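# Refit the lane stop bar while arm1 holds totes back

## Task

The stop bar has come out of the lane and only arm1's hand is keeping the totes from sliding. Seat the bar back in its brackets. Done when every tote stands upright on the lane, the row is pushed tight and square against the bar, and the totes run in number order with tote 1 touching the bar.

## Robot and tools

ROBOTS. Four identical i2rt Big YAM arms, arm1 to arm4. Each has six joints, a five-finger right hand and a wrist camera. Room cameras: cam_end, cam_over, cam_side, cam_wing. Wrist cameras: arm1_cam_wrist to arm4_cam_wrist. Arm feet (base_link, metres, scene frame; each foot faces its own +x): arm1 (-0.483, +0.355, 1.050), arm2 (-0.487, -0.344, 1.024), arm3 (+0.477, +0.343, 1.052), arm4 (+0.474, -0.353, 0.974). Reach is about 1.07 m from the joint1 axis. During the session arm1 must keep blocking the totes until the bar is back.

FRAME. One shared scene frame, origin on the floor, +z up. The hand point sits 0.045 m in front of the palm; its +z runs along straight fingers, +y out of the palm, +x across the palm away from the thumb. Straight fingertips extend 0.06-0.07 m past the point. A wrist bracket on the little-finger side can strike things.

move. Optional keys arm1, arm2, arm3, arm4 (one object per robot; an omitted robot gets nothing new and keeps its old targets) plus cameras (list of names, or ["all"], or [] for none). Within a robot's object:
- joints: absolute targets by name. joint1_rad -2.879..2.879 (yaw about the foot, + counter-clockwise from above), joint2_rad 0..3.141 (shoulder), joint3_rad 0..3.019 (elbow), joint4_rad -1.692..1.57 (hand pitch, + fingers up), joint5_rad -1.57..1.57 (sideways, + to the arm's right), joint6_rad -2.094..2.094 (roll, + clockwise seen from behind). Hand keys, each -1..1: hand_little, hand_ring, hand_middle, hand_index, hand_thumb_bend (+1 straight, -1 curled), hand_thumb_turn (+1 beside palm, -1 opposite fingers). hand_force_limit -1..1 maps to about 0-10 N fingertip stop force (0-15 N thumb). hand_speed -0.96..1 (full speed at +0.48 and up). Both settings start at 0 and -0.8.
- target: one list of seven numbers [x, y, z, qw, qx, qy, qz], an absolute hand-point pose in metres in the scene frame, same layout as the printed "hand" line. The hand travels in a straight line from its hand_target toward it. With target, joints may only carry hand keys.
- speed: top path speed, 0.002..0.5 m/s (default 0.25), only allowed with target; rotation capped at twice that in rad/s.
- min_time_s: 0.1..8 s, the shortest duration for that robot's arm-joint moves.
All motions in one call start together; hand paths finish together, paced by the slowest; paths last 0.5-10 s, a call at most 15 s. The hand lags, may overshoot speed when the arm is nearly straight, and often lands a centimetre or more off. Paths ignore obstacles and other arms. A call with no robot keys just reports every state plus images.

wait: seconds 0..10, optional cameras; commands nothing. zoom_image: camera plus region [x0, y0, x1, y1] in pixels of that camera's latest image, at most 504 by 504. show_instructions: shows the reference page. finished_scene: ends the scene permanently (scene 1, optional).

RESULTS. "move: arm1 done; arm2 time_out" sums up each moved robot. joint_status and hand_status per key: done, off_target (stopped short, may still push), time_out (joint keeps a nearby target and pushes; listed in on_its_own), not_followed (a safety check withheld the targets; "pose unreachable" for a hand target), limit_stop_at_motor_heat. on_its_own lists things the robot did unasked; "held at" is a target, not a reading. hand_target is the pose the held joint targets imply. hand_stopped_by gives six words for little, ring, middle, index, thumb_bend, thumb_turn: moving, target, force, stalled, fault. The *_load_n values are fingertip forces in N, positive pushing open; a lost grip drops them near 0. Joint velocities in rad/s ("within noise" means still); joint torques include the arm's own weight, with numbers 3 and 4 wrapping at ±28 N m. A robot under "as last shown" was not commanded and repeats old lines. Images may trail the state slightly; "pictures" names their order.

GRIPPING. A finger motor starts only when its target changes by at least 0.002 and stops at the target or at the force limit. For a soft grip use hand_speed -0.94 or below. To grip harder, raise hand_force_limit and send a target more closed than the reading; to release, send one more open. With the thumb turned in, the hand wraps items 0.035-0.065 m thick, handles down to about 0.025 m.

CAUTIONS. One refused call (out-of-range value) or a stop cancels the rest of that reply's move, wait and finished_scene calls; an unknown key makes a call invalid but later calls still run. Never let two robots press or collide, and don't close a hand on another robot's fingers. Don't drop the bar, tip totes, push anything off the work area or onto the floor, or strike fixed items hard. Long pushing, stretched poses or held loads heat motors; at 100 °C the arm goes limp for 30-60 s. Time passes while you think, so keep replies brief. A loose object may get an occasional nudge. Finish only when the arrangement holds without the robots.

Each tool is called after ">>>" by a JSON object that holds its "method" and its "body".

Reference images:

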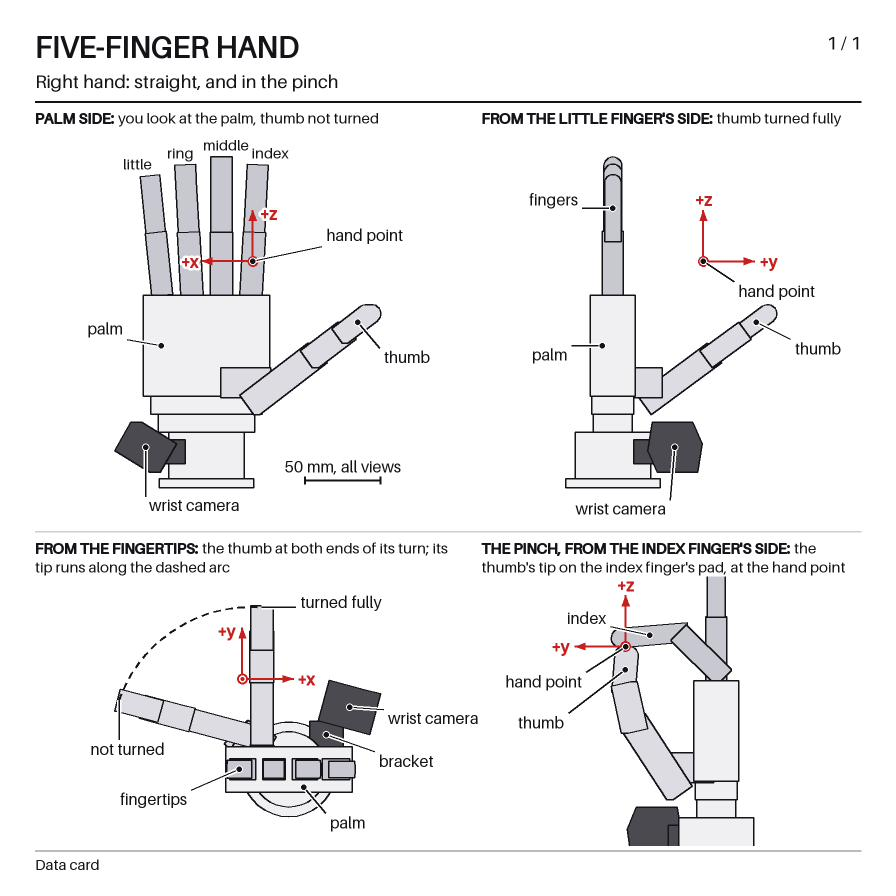

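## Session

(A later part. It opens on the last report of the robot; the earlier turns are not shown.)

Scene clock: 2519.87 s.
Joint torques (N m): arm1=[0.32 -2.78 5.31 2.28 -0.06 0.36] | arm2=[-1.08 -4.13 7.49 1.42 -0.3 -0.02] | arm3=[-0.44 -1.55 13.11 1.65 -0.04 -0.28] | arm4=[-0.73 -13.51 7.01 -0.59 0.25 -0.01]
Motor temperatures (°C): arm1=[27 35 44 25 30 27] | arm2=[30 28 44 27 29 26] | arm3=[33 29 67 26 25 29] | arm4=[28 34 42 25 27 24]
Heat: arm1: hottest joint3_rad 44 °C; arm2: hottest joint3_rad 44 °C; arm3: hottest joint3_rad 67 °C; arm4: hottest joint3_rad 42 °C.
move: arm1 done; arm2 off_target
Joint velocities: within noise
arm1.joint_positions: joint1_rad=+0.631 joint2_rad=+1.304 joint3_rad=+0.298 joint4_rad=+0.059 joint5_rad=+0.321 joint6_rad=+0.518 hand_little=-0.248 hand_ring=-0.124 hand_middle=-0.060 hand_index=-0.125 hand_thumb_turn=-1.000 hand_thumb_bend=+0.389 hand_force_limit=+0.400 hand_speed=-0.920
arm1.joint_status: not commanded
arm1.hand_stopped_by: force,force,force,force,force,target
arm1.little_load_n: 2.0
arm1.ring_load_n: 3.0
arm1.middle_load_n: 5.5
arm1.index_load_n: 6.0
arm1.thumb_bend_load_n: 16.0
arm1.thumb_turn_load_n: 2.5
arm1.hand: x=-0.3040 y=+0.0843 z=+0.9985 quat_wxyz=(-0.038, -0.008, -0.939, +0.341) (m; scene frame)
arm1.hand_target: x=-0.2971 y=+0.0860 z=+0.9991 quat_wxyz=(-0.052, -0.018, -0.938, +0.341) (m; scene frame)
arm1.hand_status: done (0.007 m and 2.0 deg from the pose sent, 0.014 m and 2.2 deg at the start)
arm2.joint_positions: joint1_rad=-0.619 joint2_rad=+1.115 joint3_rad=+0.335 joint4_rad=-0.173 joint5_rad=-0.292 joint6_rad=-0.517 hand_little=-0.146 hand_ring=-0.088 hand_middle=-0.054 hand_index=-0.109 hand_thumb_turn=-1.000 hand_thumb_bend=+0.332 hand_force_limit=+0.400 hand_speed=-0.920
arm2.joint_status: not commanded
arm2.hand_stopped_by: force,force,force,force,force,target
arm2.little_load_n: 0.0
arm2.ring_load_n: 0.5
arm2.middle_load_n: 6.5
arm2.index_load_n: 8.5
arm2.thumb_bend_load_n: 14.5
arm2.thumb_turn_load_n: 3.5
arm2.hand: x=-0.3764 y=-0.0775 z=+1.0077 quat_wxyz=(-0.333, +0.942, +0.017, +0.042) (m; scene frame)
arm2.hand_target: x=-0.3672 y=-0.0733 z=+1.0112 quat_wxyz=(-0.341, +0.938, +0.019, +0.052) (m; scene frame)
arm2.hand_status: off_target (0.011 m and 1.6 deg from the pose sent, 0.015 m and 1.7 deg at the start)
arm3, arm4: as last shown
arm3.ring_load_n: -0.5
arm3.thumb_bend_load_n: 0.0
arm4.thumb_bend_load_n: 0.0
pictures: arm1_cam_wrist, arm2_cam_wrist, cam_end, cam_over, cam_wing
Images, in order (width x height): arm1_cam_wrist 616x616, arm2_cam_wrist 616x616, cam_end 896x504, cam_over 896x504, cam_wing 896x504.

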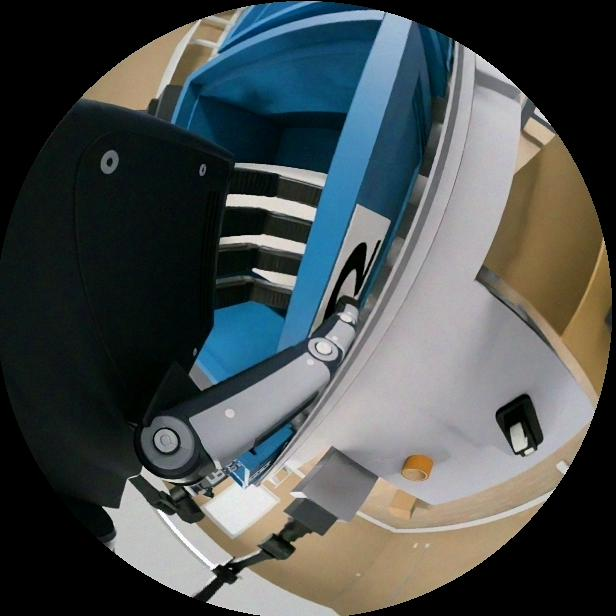

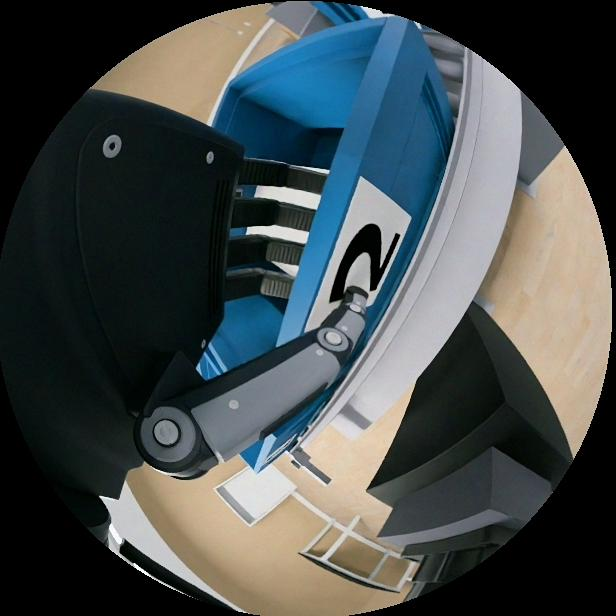

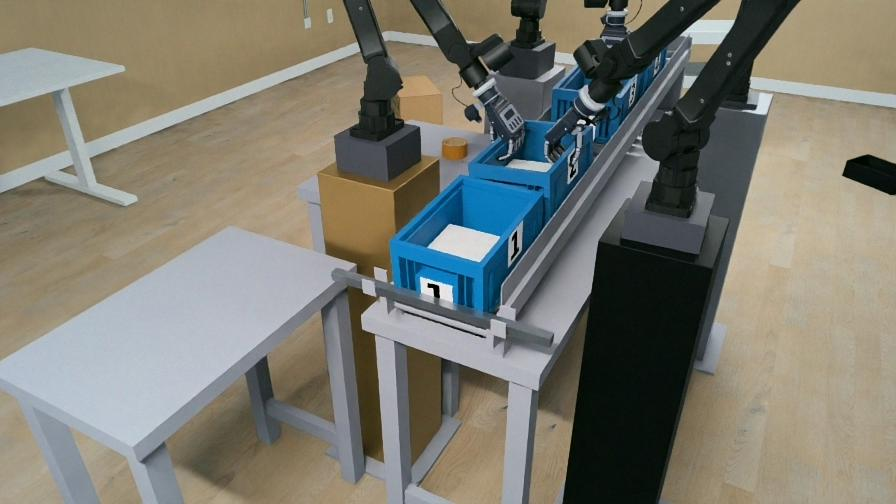

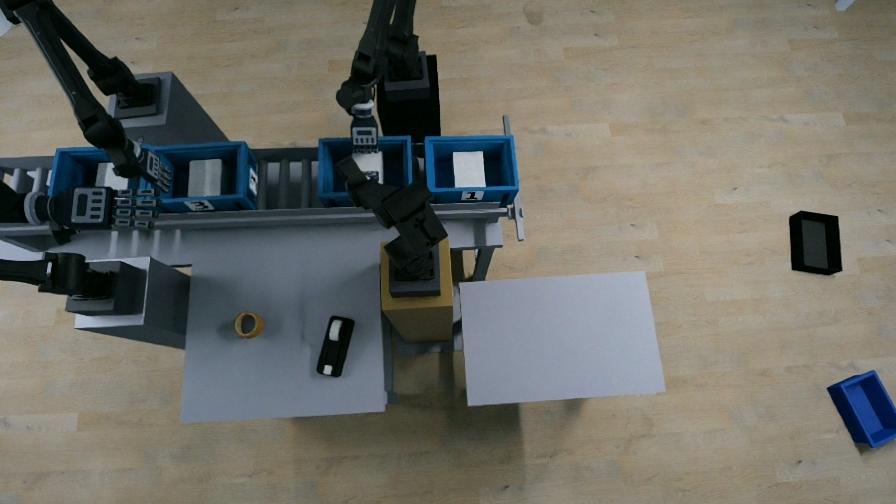

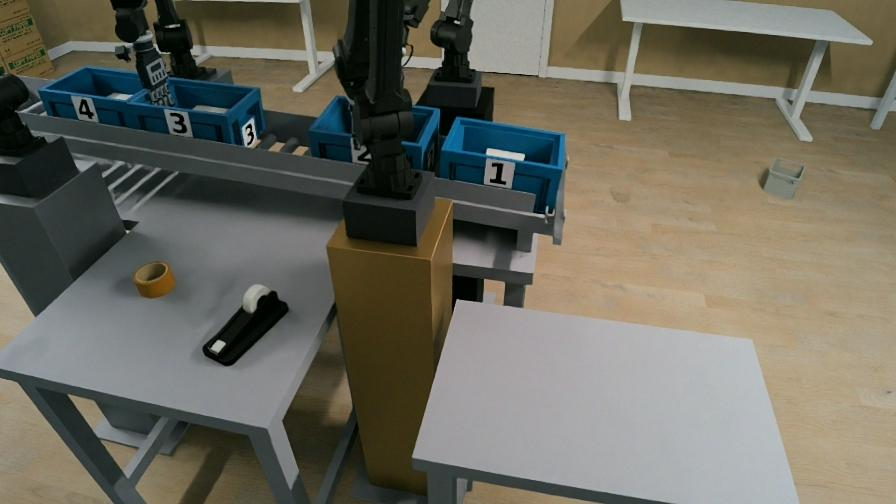

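>>> {"method": "move", "body": {"arm1": {"target": [-0.300, 0.086, 0.986, 0.0517, 0.0188, 0.9383, -0.3415], "speed": 0.03}, "arm2": {"target": [-0.370, -0.073, 0.998, 0.3415, -0.9383, -0.0188, -0.0517], "speed": 0.03}, "cameras": ["arm1_cam_wrist", "arm2_cam_wrist", "cam_end", "cam_wing"]}}

Scene clock: 2527.80 s.
Joint torques (N m): arm1=[0.26 -1.32 4.51 2.36 -0.09 0.2] | arm2=[-0.15 -3.31 7.39 2 -0.7 0.18] | arm3=[-0.5 -1.67 13.09 1.63 -0.04 -0.27] | arm4=[-0.91 -13.68 7.02 -0.55 0.23 -0.02]
Motor temperatures (°C): arm1=[27 35 43 25 30 27] | arm2=[30 28 43 28 29 26] | arm3=[33 29 67 26 25 29] | arm4=[28 34 43 25 27 24]
Heat: arm1: hottest joint3_rad 43 °C; arm2: hottest joint3_rad 43 °C; arm3: hottest joint3_rad 67 °C; arm4: hottest joint3_rad 43 °C.
move: arm1 off_target; arm2 off_target
Joint velocities: within noise
arm1.joint_positions: joint1_rad=+0.631 joint2_rad=+1.331 joint3_rad=+0.288 joint4_rad=+0.135 joint5_rad=+0.316 joint6_rad=+0.526 hand_little=-0.249 hand_ring=-0.124 hand_middle=-0.061 hand_index=-0.125 hand_thumb_turn=-1.000 hand_thumb_bend=+0.389 hand_force_limit=+0.400 hand_speed=-0.920
arm1.joint_status: not commanded
arm1.hand_stopped_by: force,force,force,force,force,target
arm1.little_load_n: 0.0
arm1.ring_load_n: 0.0
arm1.middle_load_n: 0.0
arm1.index_load_n: 4.5
arm1.thumb_bend_load_n: 9.0
arm1.thumb_turn_load_n: 2.0
arm1.hand: x=-0.2986 y=+0.0785 z=+0.9973 quat_wxyz=(-0.052, -0.014, -0.934, +0.354) (m; scene frame)
arm1.hand_target: x=-0.3003 y=+0.0864 z=+0.9868 quat_wxyz=(-0.052, -0.019, -0.938, +0.341) (m; scene frame)
arm1.hand_status: off_target (0.014 m and 1.6 deg from the pose sent, 0.013 m and 2.0 deg at the start)
arm2.joint_positions: joint1_rad=-0.622 joint2_rad=+1.149 joint3_rad=+0.310 joint4_rad=-0.117 joint5_rad=-0.276 joint6_rad=-0.524 hand_little=-0.146 hand_ring=-0.089 hand_middle=-0.055 hand_index=-0.109 hand_thumb_turn=-1.000 hand_thumb_bend=+0.334 hand_force_limit=+0.400 hand_speed=-0.920
arm2.joint_status: not commanded
arm2.hand_stopped_by: force,force,force,force,force,target
arm2.little_load_n: 0.0
arm2.ring_load_n: 0.0
arm2.middle_load_n: 3.0
arm2.index_load_n: 3.5
arm2.thumb_bend_load_n: 23.0
arm2.thumb_turn_load_n: 5.5
arm2.hand: x=-0.3746 y=-0.0825 z=+0.9946 quat_wxyz=(-0.328, +0.943, +0.017, +0.049) (m; scene frame)
arm2.hand_target: x=-0.3701 y=-0.0734 z=+0.9985 quat_wxyz=(-0.341, +0.938, +0.019, +0.052) (m; scene frame)
arm2.hand_status: off_target (0.011 m and 1.6 deg from the pose sent, 0.012 m and 1.5 deg at the start)
arm3: as last shown
arm3.ring_load_n: 0.0
arm4.joint_positions: joint1_rad=+0.390 joint2_rad=+1.453 joint3_rad=+1.051 joint4_rad=-1.182 joint5_rad=+0.002 joint6_rad=-1.132 hand_little=+1.000 hand_ring=+1.000 hand_middle=+1.000 hand_index=+1.000 hand_thumb_turn=+1.000 hand_thumb_bend=+1.000 hand_force_limit=+0.000 hand_speed=-0.800
arm4.joint_status: not commanded
arm4.hand_stopped_by: target,target,target,target,target,target
arm4.little_load_n: 0.0
arm4.ring_load_n: 0.0
arm4.middle_load_n: 0.0
arm4.index_load_n: 0.0
arm4.thumb_bend_load_n: 0.0
arm4.thumb_turn_load_n: 0.0
arm4.hand: x=+0.3701 y=-0.0289 z=+1.0760 quat_wxyz=(-0.001, +0.707, +0.707, -0.004) (m; scene frame)
arm4.hand_target: x=+0.3747 y=-0.0299 z=+1.0800 quat_wxyz=(+0.000, +0.707, +0.707, +0.000) (m; scene frame)
arm4.hand_status: not commanded
pictures: arm1_cam_wrist, arm2_cam_wrist, cam_end, cam_wing
Images, in order (width x height): arm1_cam_wrist 616x616, arm2_cam_wrist 616x616, cam_end 896x504, cam_wing 896x504.

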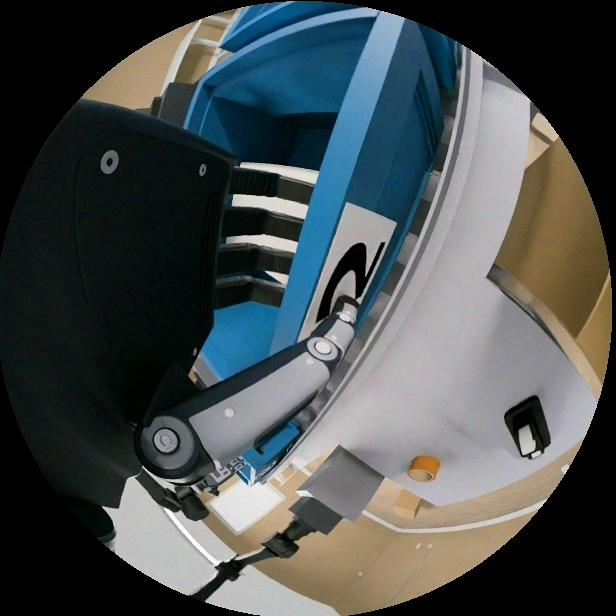

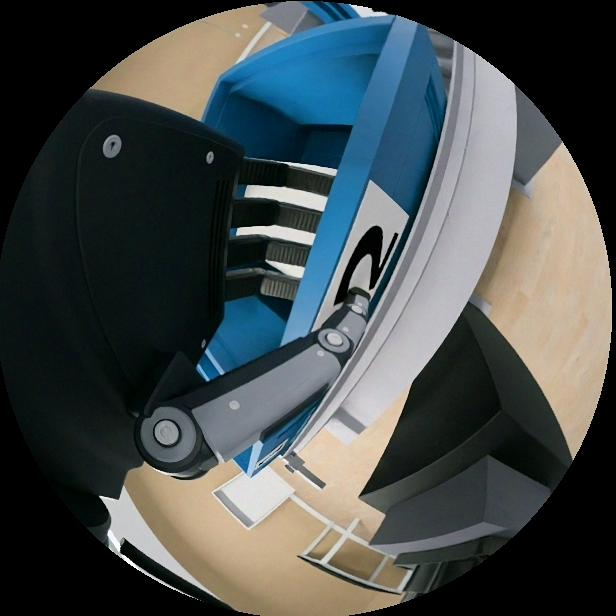

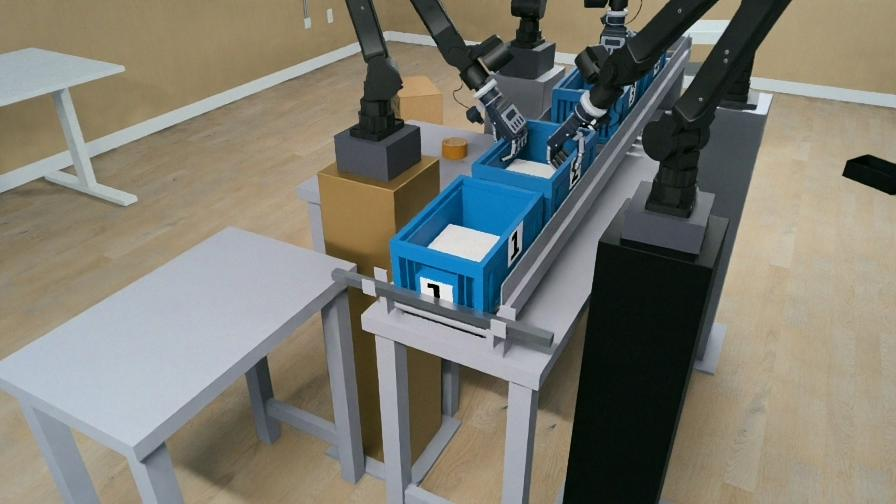

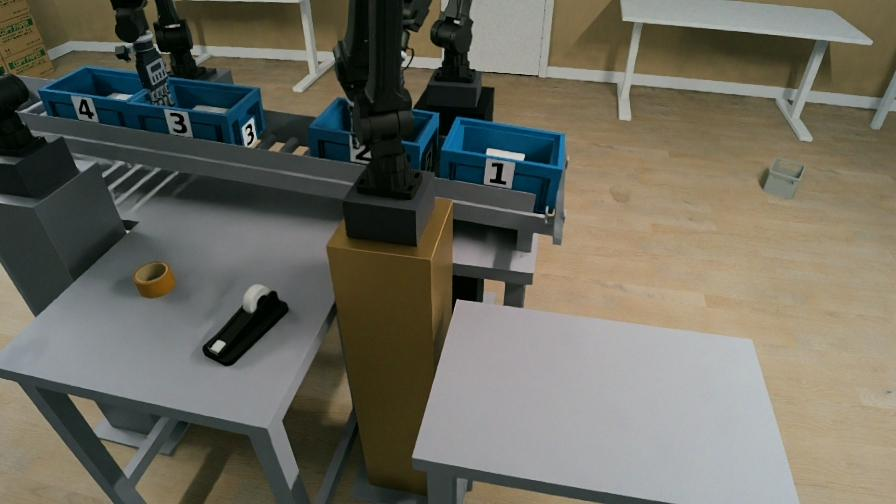

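>>> {"method": "zoom_image", "body": {"camera": "cam_end", "region": [420, 90, 660, 310]}}

>>> {"method": "zoom_image", "body": {"camera": "cam_wing", "region": [240, 60, 600, 260]}}

>>> {"method": "zoom_image", "body": {"camera": "arm2_cam_wrist", "region": [200, 0, 500, 500]}}

>>> {"method": "zoom_image", "body": {"camera": "arm1_cam_wrist", "region": [200, 0, 500, 500]}}

Scaled by 2.100 from the camera's 896x504 image, which has a finer 1280x720 frame.

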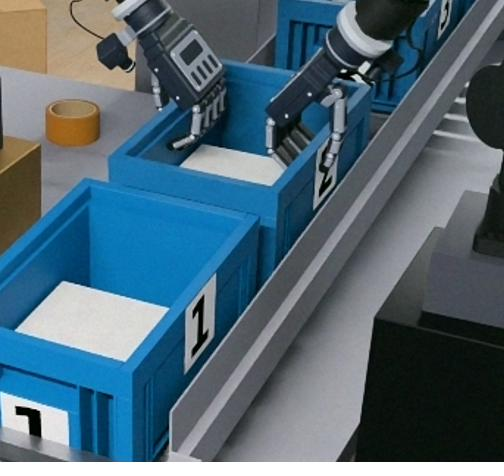

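Scaled by 1.400 from the camera's 896x504 image, which has a finer 1280x720 frame.

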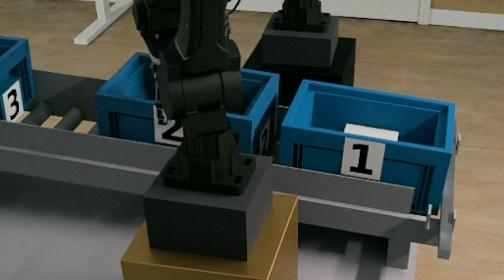

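Scaled by 1.008 from the camera's 616x616 image, which has a finer 880x880 frame.

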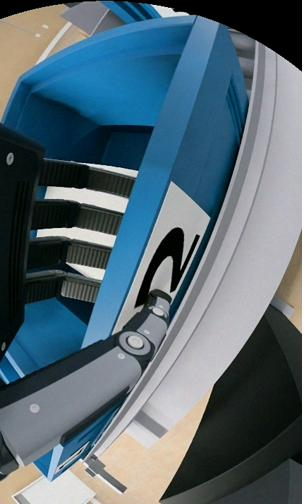

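Scaled by 1.008 from the camera's 616x616 image, which has a finer 880x880 frame.

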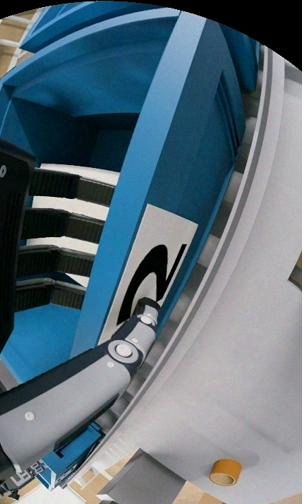

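>>> {"method": "move", "body": {"arm1": {"target": [-0.335, 0.086, 0.992, 0.0517, 0.0188, 0.9383, -0.3415], "speed": 0.04}, "arm2": {"target": [-0.405, -0.073, 1.004, 0.3415, -0.9383, -0.0188, -0.0517], "speed": 0.04}, "cameras": ["arm1_cam_wrist", "arm2_cam_wrist", "cam_end", "cam_over", "cam_wing"]}}

Scene clock: 2587.57 s.
Joint torques (N m): arm1=[-0.56 -3.37 4.46 1.77 -0.08 -0.02] | arm2=[1.08 -4.84 7.54 1.01 0.01 0.19] | arm3=[-0.44 -1.61 13.08 1.63 -0.03 -0.27] | arm4=[-0.91 -13.74 7.01 -0.54 0.24 0]
Motor temperatures (°C): arm1=[27 34 40 25 29 27] | arm2=[29 28 40 28 29 25] | arm3=[33 29 68 26 25 29] | arm4=[28 34 43 25 27 24]
Heat: arm1: hottest joint3_rad 40 °C; arm2: hottest joint3_rad 40 °C; arm3: hottest joint3_rad 68 °C; arm4: hottest joint3_rad 43 °C.
move: arm1 done; arm2 off_target
Joint velocities: within noise
arm1.joint_positions: joint1_rad=+0.507 joint2_rad=+1.287 joint3_rad=+0.245 joint4_rad=+0.142 joint5_rad=+0.234 joint6_rad=+0.442 hand_little=-0.248 hand_ring=-0.124 hand_middle=-0.061 hand_index=-0.125 hand_thumb_turn=-1.000 hand_thumb_bend=+0.389 hand_force_limit=+0.400 hand_speed=-0.920
arm1.joint_status: not commanded
arm1.hand_stopped_by: force,force,force,force,force,target
arm1.little_load_n: 2.0
arm1.ring_load_n: 1.0
arm1.middle_load_n: 1.0
arm1.index_load_n: 5.0
arm1.thumb_bend_load_n: 12.5
arm1.thumb_turn_load_n: 2.0
arm1.hand: x=-0.3308 y=+0.0802 z=+0.9952 quat_wxyz=(-0.052, -0.020, -0.937, +0.345) (m; scene frame)
arm1.hand_target: x=-0.3349 y=+0.0860 z=+0.9919 quat_wxyz=(-0.052, -0.019, -0.938, +0.341) (m; scene frame)
arm1.hand_status: done (0.008 m and 0.5 deg from the pose sent, 0.037 m and 1.6 deg at the start)
arm2.joint_positions: joint1_rad=-0.504 joint2_rad=+1.087 joint3_rad=+0.273 joint4_rad=-0.114 joint5_rad=-0.209 joint6_rad=-0.414 hand_little=-0.146 hand_ring=-0.089 hand_middle=-0.055 hand_index=-0.109 hand_thumb_turn=-1.000 hand_thumb_bend=+0.334 hand_force_limit=+0.400 hand_speed=-0.920
arm2.joint_status: not commanded
arm2.hand_stopped_by: force,force,force,force,force,target
arm2.little_load_n: 0.0
arm2.ring_load_n: 0.0
arm2.middle_load_n: 4.5
arm2.index_load_n: 6.0
arm2.thumb_bend_load_n: 19.0
arm2.thumb_turn_load_n: 5.5
arm2.hand: x=-0.4050 y=-0.0808 z=+0.9960 quat_wxyz=(-0.331, +0.942, +0.012, +0.047) (m; scene frame)
arm2.hand_target: x=-0.4051 y=-0.0730 z=+1.0038 quat_wxyz=(-0.342, +0.938, +0.019, +0.051) (m; scene frame)
arm2.hand_status: off_target (0.011 m and 1.6 deg from the pose sent, 0.033 m and 1.6 deg at the start)
arm3, arm4: as last shown
arm3.index_load_n: -0.5
pictures: arm1_cam_wrist, arm2_cam_wrist, cam_end, cam_over, cam_wing
Images, in order (width x height): arm1_cam_wrist 616x616, arm2_cam_wrist 616x616, cam_end 896x504, cam_over 896x504, cam_wing 896x504.

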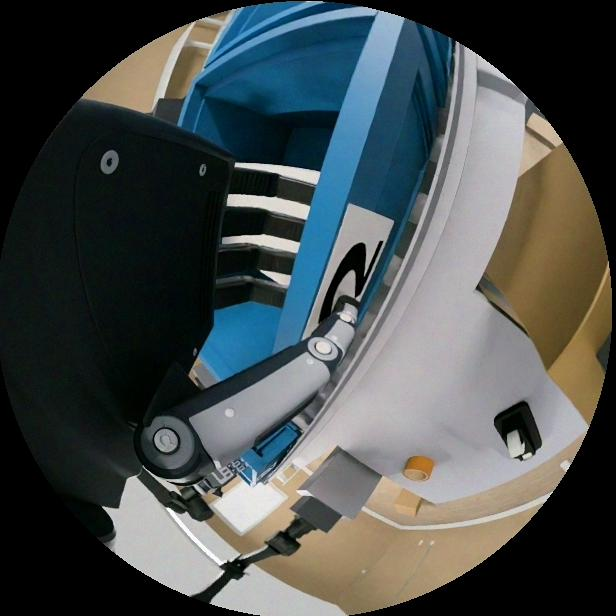

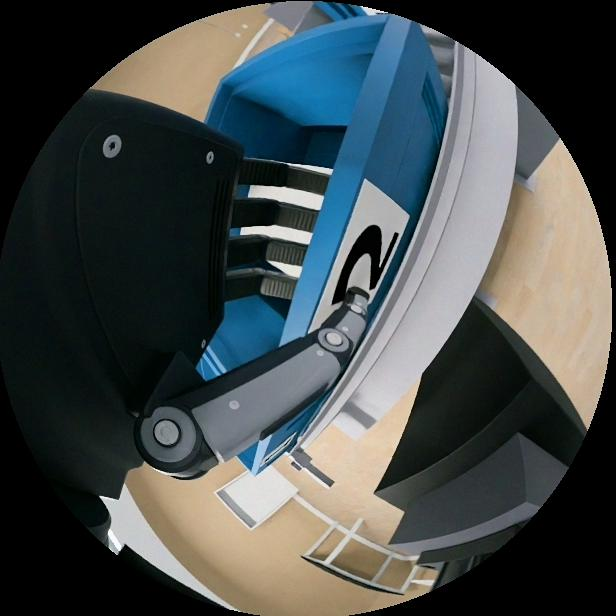

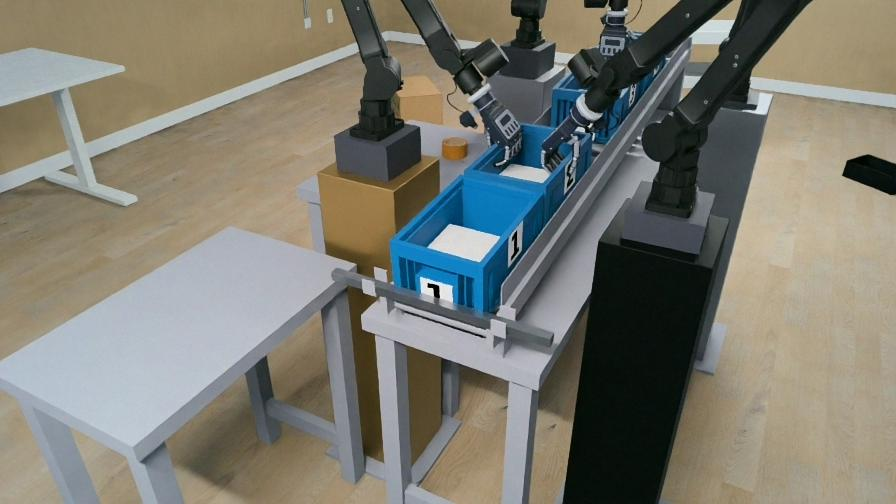

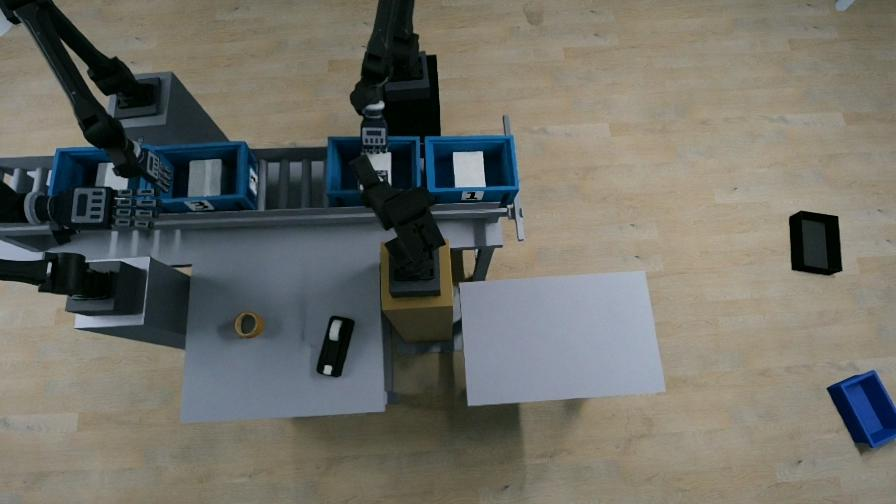

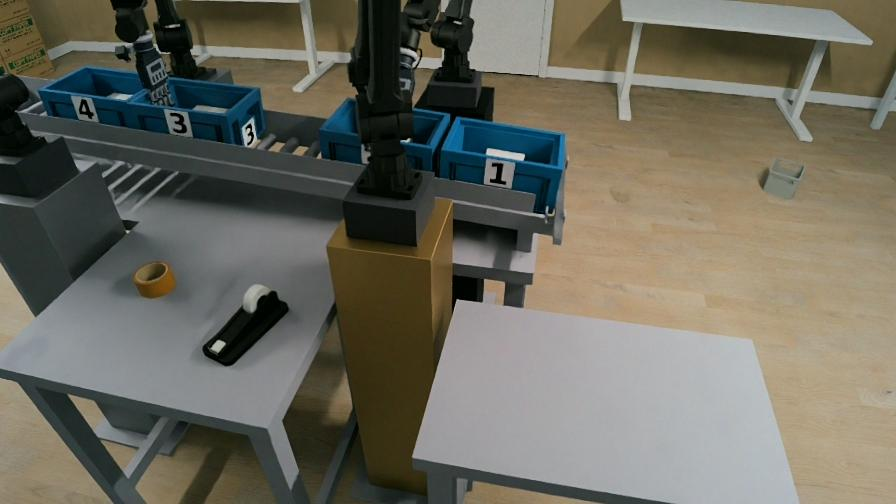

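>>> {"method": "move", "body": {"arm1": {"target": [-0.355, 0.086, 0.992, 0.0517, 0.0188, 0.9383, -0.3415], "speed": 0.04}, "arm2": {"target": [-0.427, -0.073, 1.003, 0.3415, -0.9383, -0.0188, -0.0517], "speed": 0.04}, "cameras": ["cam_end", "cam_over", "cam_wing"]}}

>>> {"method": "zoom_image", "body": {"camera": "cam_over", "region": [300, 100, 550, 240]}}

>>> {"method": "zoom_image", "body": {"camera": "cam_end", "region": [360, 90, 640, 340]}}

Scene clock: 2598.73 s.
Joint torques (N m): arm1=[-0.85 -2.67 4.36 1.89 -0.06 -0.01] | arm2=[1.49 -4.89 7.16 1.17 -0.19 0.33] | arm3=[-0.44 -1.73 13.09 1.57 -0.05 -0.27] | arm4=[-0.79 -13.57 7.06 -0.53 0.23 -0.01]
Motor temperatures (°C): arm1=[27 34 39 25 29 27] | arm2=[29 28 40 28 29 25] | arm3=[33 29 68 26 25 29] | arm4=[28 34 43 25 27 24]
Heat: arm1: hottest joint3_rad 39 °C; arm2: hottest joint3_rad 40 °C; arm3: hottest joint3_rad 68 °C; arm4: hottest joint3_rad 43 °C.
move: arm1 done; arm2 done
Joint velocities: within noise
arm1.joint_positions: joint1_rad=+0.424 joint2_rad=+1.262 joint3_rad=+0.222 joint4_rad=+0.150 joint5_rad=+0.178 joint6_rad=+0.373 hand_little=-0.248 hand_ring=-0.124 hand_middle=-0.061 hand_index=-0.125 hand_thumb_turn=-1.000 hand_thumb_bend=+0.389 hand_force_limit=+0.400 hand_speed=-0.920
arm1.joint_status: not commanded
arm1.hand_stopped_by: force,force,force,force,force,target
arm1.little_load_n: 1.5
arm1.ring_load_n: 1.0
arm1.middle_load_n: 1.0
arm1.index_load_n: 4.5
arm1.thumb_bend_load_n: 14.5
arm1.thumb_turn_load_n: 2.5
arm1.hand: x=-0.3504 y=+0.0814 z=+0.9940 quat_wxyz=(-0.053, -0.018, -0.938, +0.343) (m; scene frame)
arm1.hand_target: x=-0.3548 y=+0.0859 z=+0.9919 quat_wxyz=(-0.052, -0.019, -0.938, +0.342) (m; scene frame)
arm1.hand_status: done (0.007 m and 0.2 deg from the pose sent, 0.025 m and 0.5 deg at the start)
arm2.joint_positions: joint1_rad=-0.413 joint2_rad=+1.055 joint3_rad=+0.256 joint4_rad=-0.114 joint5_rad=-0.144 joint6_rad=-0.349 hand_little=-0.146 hand_ring=-0.088 hand_middle=-0.054 hand_index=-0.109 hand_thumb_turn=-1.000 hand_thumb_bend=+0.334 hand_force_limit=+0.400 hand_speed=-0.920
arm2.joint_status: not commanded
arm2.hand_stopped_by: force,force,force,force,force,target
arm2.little_load_n: 0.0
arm2.ring_load_n: 0.5
arm2.middle_load_n: 7.0
arm2.index_load_n: 6.0
arm2.thumb_bend_load_n: 17.5
arm2.thumb_turn_load_n: 3.0
arm2.hand: x=-0.4227 y=-0.0796 z=+0.9963 quat_wxyz=(-0.330, +0.942, +0.015, +0.053) (m; scene frame)
arm2.hand_target: x=-0.4270 y=-0.0730 z=+1.0029 quat_wxyz=(-0.342, +0.938, +0.019, +0.051) (m; scene frame)
arm2.hand_status: done (0.010 m and 1.5 deg from the pose sent, 0.024 m and 1.6 deg at the start)
arm3, arm4: as last shown
arm3.index_load_n: 0.0
arm3.thumb_bend_load_n: 0.5
pictures: cam_end, cam_over, cam_wing
Images, in order (width x height): cam_end 896x504, cam_over 896x504, cam_wing 896x504.

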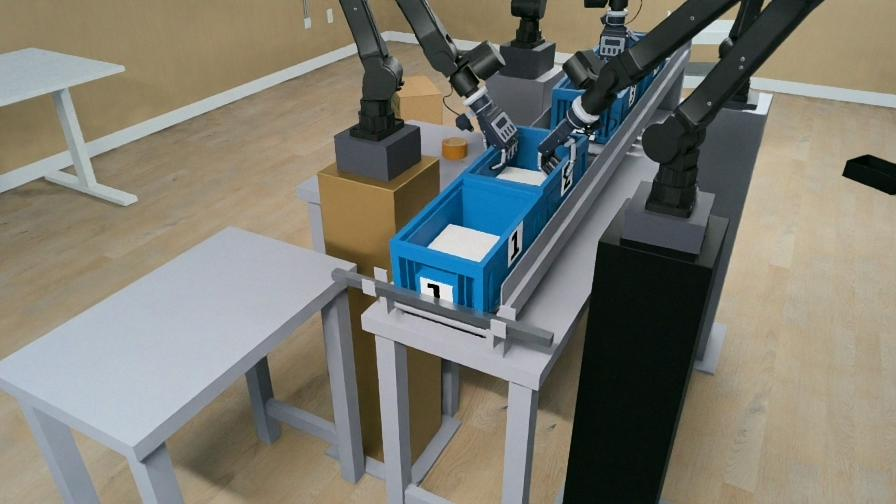

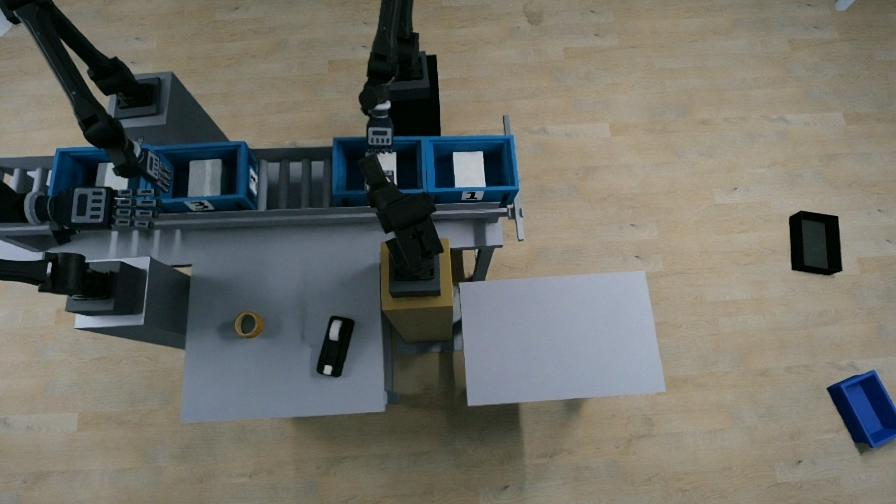

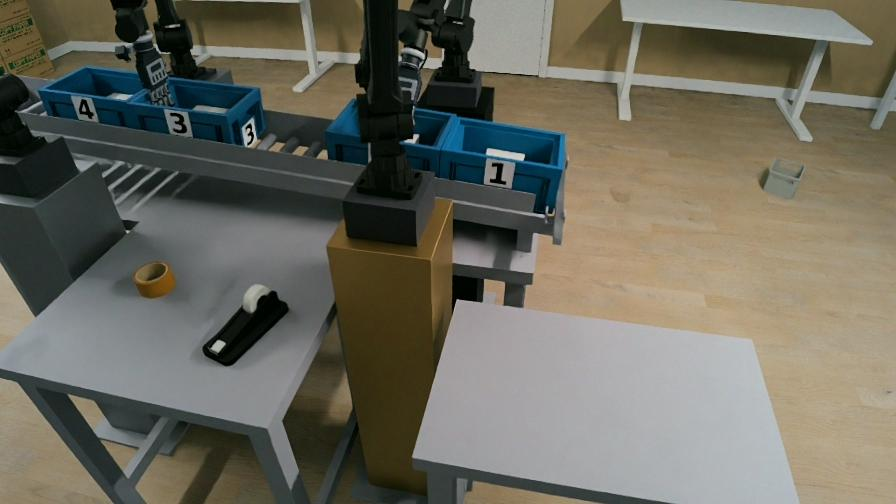

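Scaled by 2.016 from the camera's 896x504 image, which has a finer 1280x720 frame.

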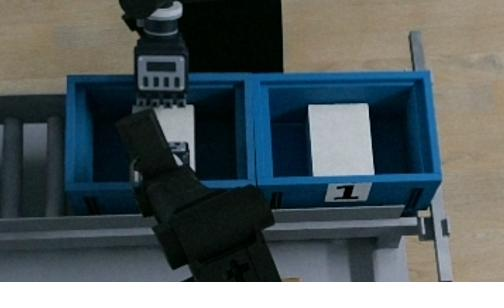

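Scaled by 1.800 from the camera's 896x504 image, which has a finer 1280x720 frame.

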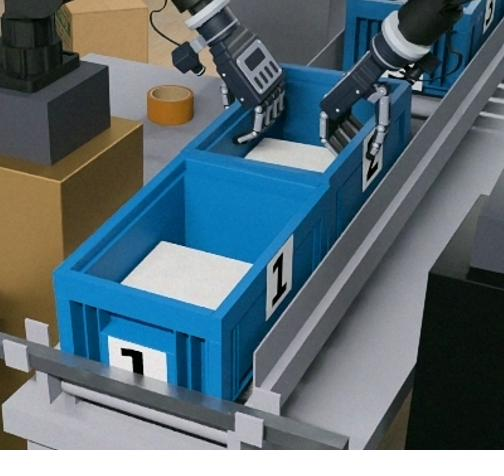

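>>> {"method": "move", "body": {"arm1": {"joints": {"hand_little": 0.3, "hand_ring": 0.3, "hand_middle": 0.3, "hand_index": 0.3, "hand_thumb_bend": 0.7, "hand_speed": -0.8}}, "arm2": {"joints": {"hand_little": 0.3, "hand_ring": 0.3, "hand_middle": 0.3, "hand_index": 0.3, "hand_thumb_bend": 0.7, "hand_speed": -0.8}}, "cameras": ["arm1_cam_wrist", "arm2_cam_wrist", "cam_end", "cam_over"]}}

Scene clock: 2611.17 s.
Joint torques (N m): arm1=[-0.67 -2.67 5.05 1.74 0.06 0.01] | arm2=[0.85 -3.78 7.79 1.09 -0.27 0.24] | arm3=[-0.44 -1.73 13.12 1.63 -0.04 -0.27] | arm4=[-0.97 -13.45 7.02 -0.53 0.24 0.01]
Motor temperatures (°C): arm1=[27 34 39 25 29 27] | arm2=[29 28 40 28 29 25] | arm3=[33 29 68 26 25 29] | arm4=[28 34 43 25 27 24]
Heat: arm1: hottest joint3_rad 39 °C; arm2: hottest joint3_rad 40 °C; arm3: hottest joint3_rad 68 °C; arm4: hottest joint3_rad 43 °C.
move: arm1 done; arm2 done
Joint velocities: within noise
arm1.joint_positions: joint1_rad=+0.422 joint2_rad=+1.257 joint3_rad=+0.215 joint4_rad=+0.150 joint5_rad=+0.176 joint6_rad=+0.372 hand_little=+0.300 hand_ring=+0.300 hand_middle=+0.300 hand_index=+0.300 hand_thumb_turn=-1.000 hand_thumb_bend=+0.700 hand_force_limit=+0.400 hand_speed=-0.800
arm1.joint_status: all done
arm1.hand_stopped_by: target,target,target,target,target,target
arm1.little_load_n: 0.0
arm1.ring_load_n: 0.0
arm1.middle_load_n: 0.0
arm1.index_load_n: 0.0
arm1.thumb_bend_load_n: 0.0
arm1.thumb_turn_load_n: 0.0
arm1.hand: x=-0.3519 y=+0.0845 z=+0.9928 quat_wxyz=(-0.053, -0.018, -0.938, +0.341) (m; scene frame)
arm1.hand_target: x=-0.3548 y=+0.0860 z=+0.9919 quat_wxyz=(-0.052, -0.019, -0.938, +0.341) (m; scene frame)
arm1.hand_status: not commanded
arm2.joint_positions: joint1_rad=-0.409 joint2_rad=+1.047 joint3_rad=+0.249 joint4_rad=-0.114 joint5_rad=-0.143 joint6_rad=-0.344 hand_little=+0.300 hand_ring=+0.300 hand_middle=+0.300 hand_index=+0.300 hand_thumb_turn=-1.000 hand_thumb_bend=+0.700 hand_force_limit=+0.400 hand_speed=-0.800
arm2.joint_status: all done
arm2.hand_stopped_by: target,target,target,target,target,target
arm2.little_load_n: 0.0
arm2.ring_load_n: 0.0
arm2.middle_load_n: 0.0
arm2.index_load_n: 0.0
arm2.thumb_bend_load_n: 0.0
arm2.thumb_turn_load_n: 0.0
arm2.hand: x=-0.4246 y=-0.0816 z=+0.9956 quat_wxyz=(-0.330, +0.942, +0.014, +0.053) (m; scene frame)
arm2.hand_target: x=-0.4270 y=-0.0730 z=+1.0029 quat_wxyz=(-0.342, +0.938, +0.019, +0.051) (m; scene frame)
arm2.hand_status: not commanded
arm3, arm4: as last shown
arm3.thumb_bend_load_n: 0.0
pictures: arm1_cam_wrist, arm2_cam_wrist, cam_end, cam_over
Images, in order (width x height): arm1_cam_wrist 616x616, arm2_cam_wrist 616x616, cam_end 896x504, cam_over 896x504.

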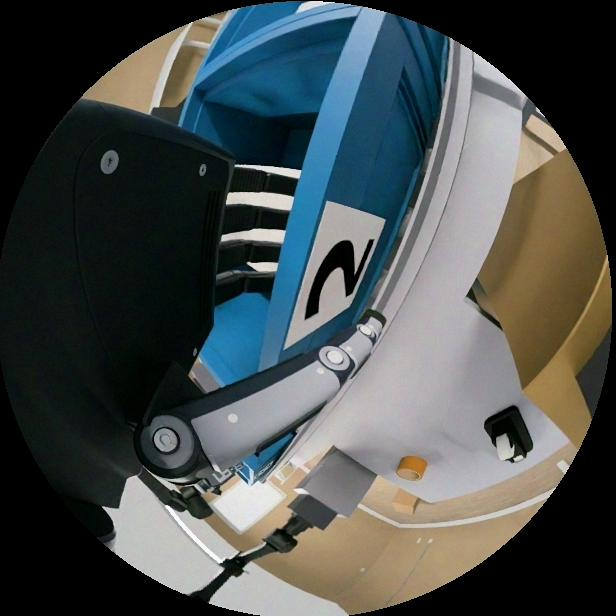

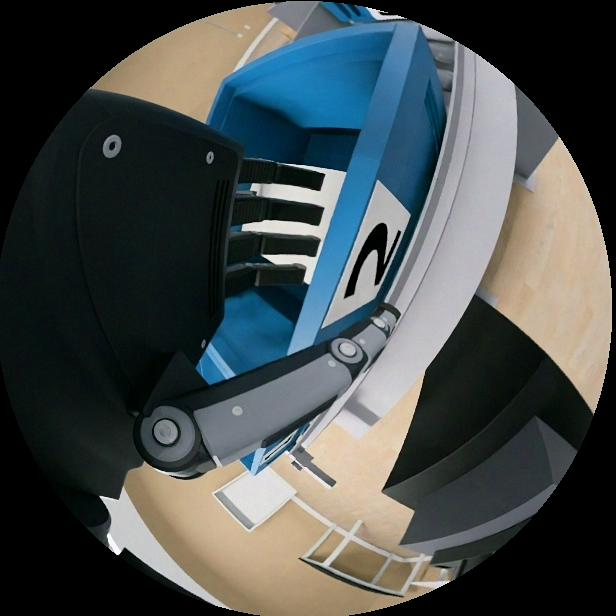

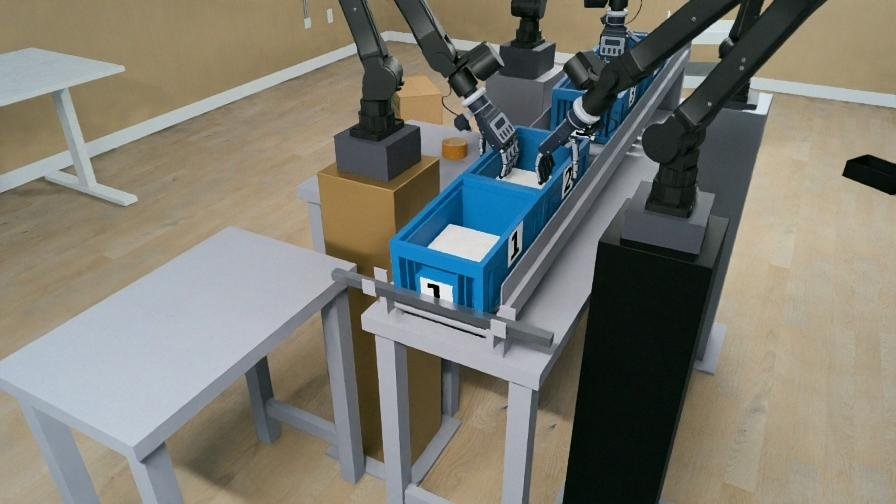

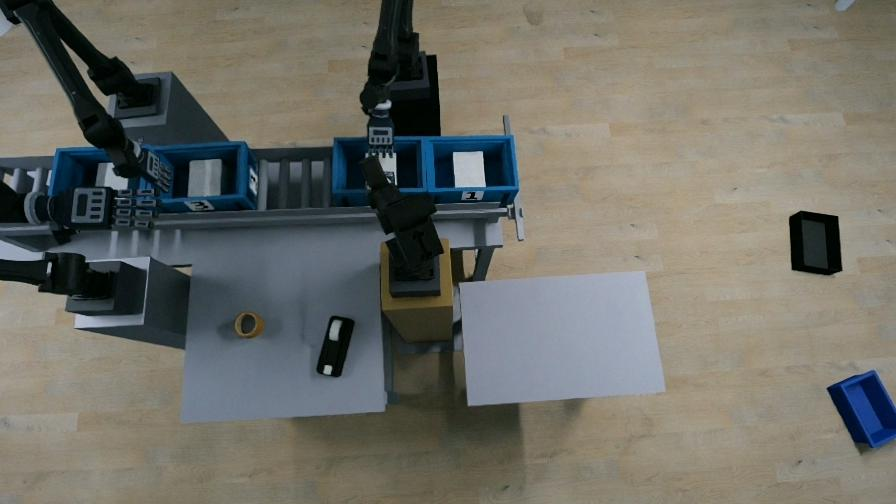

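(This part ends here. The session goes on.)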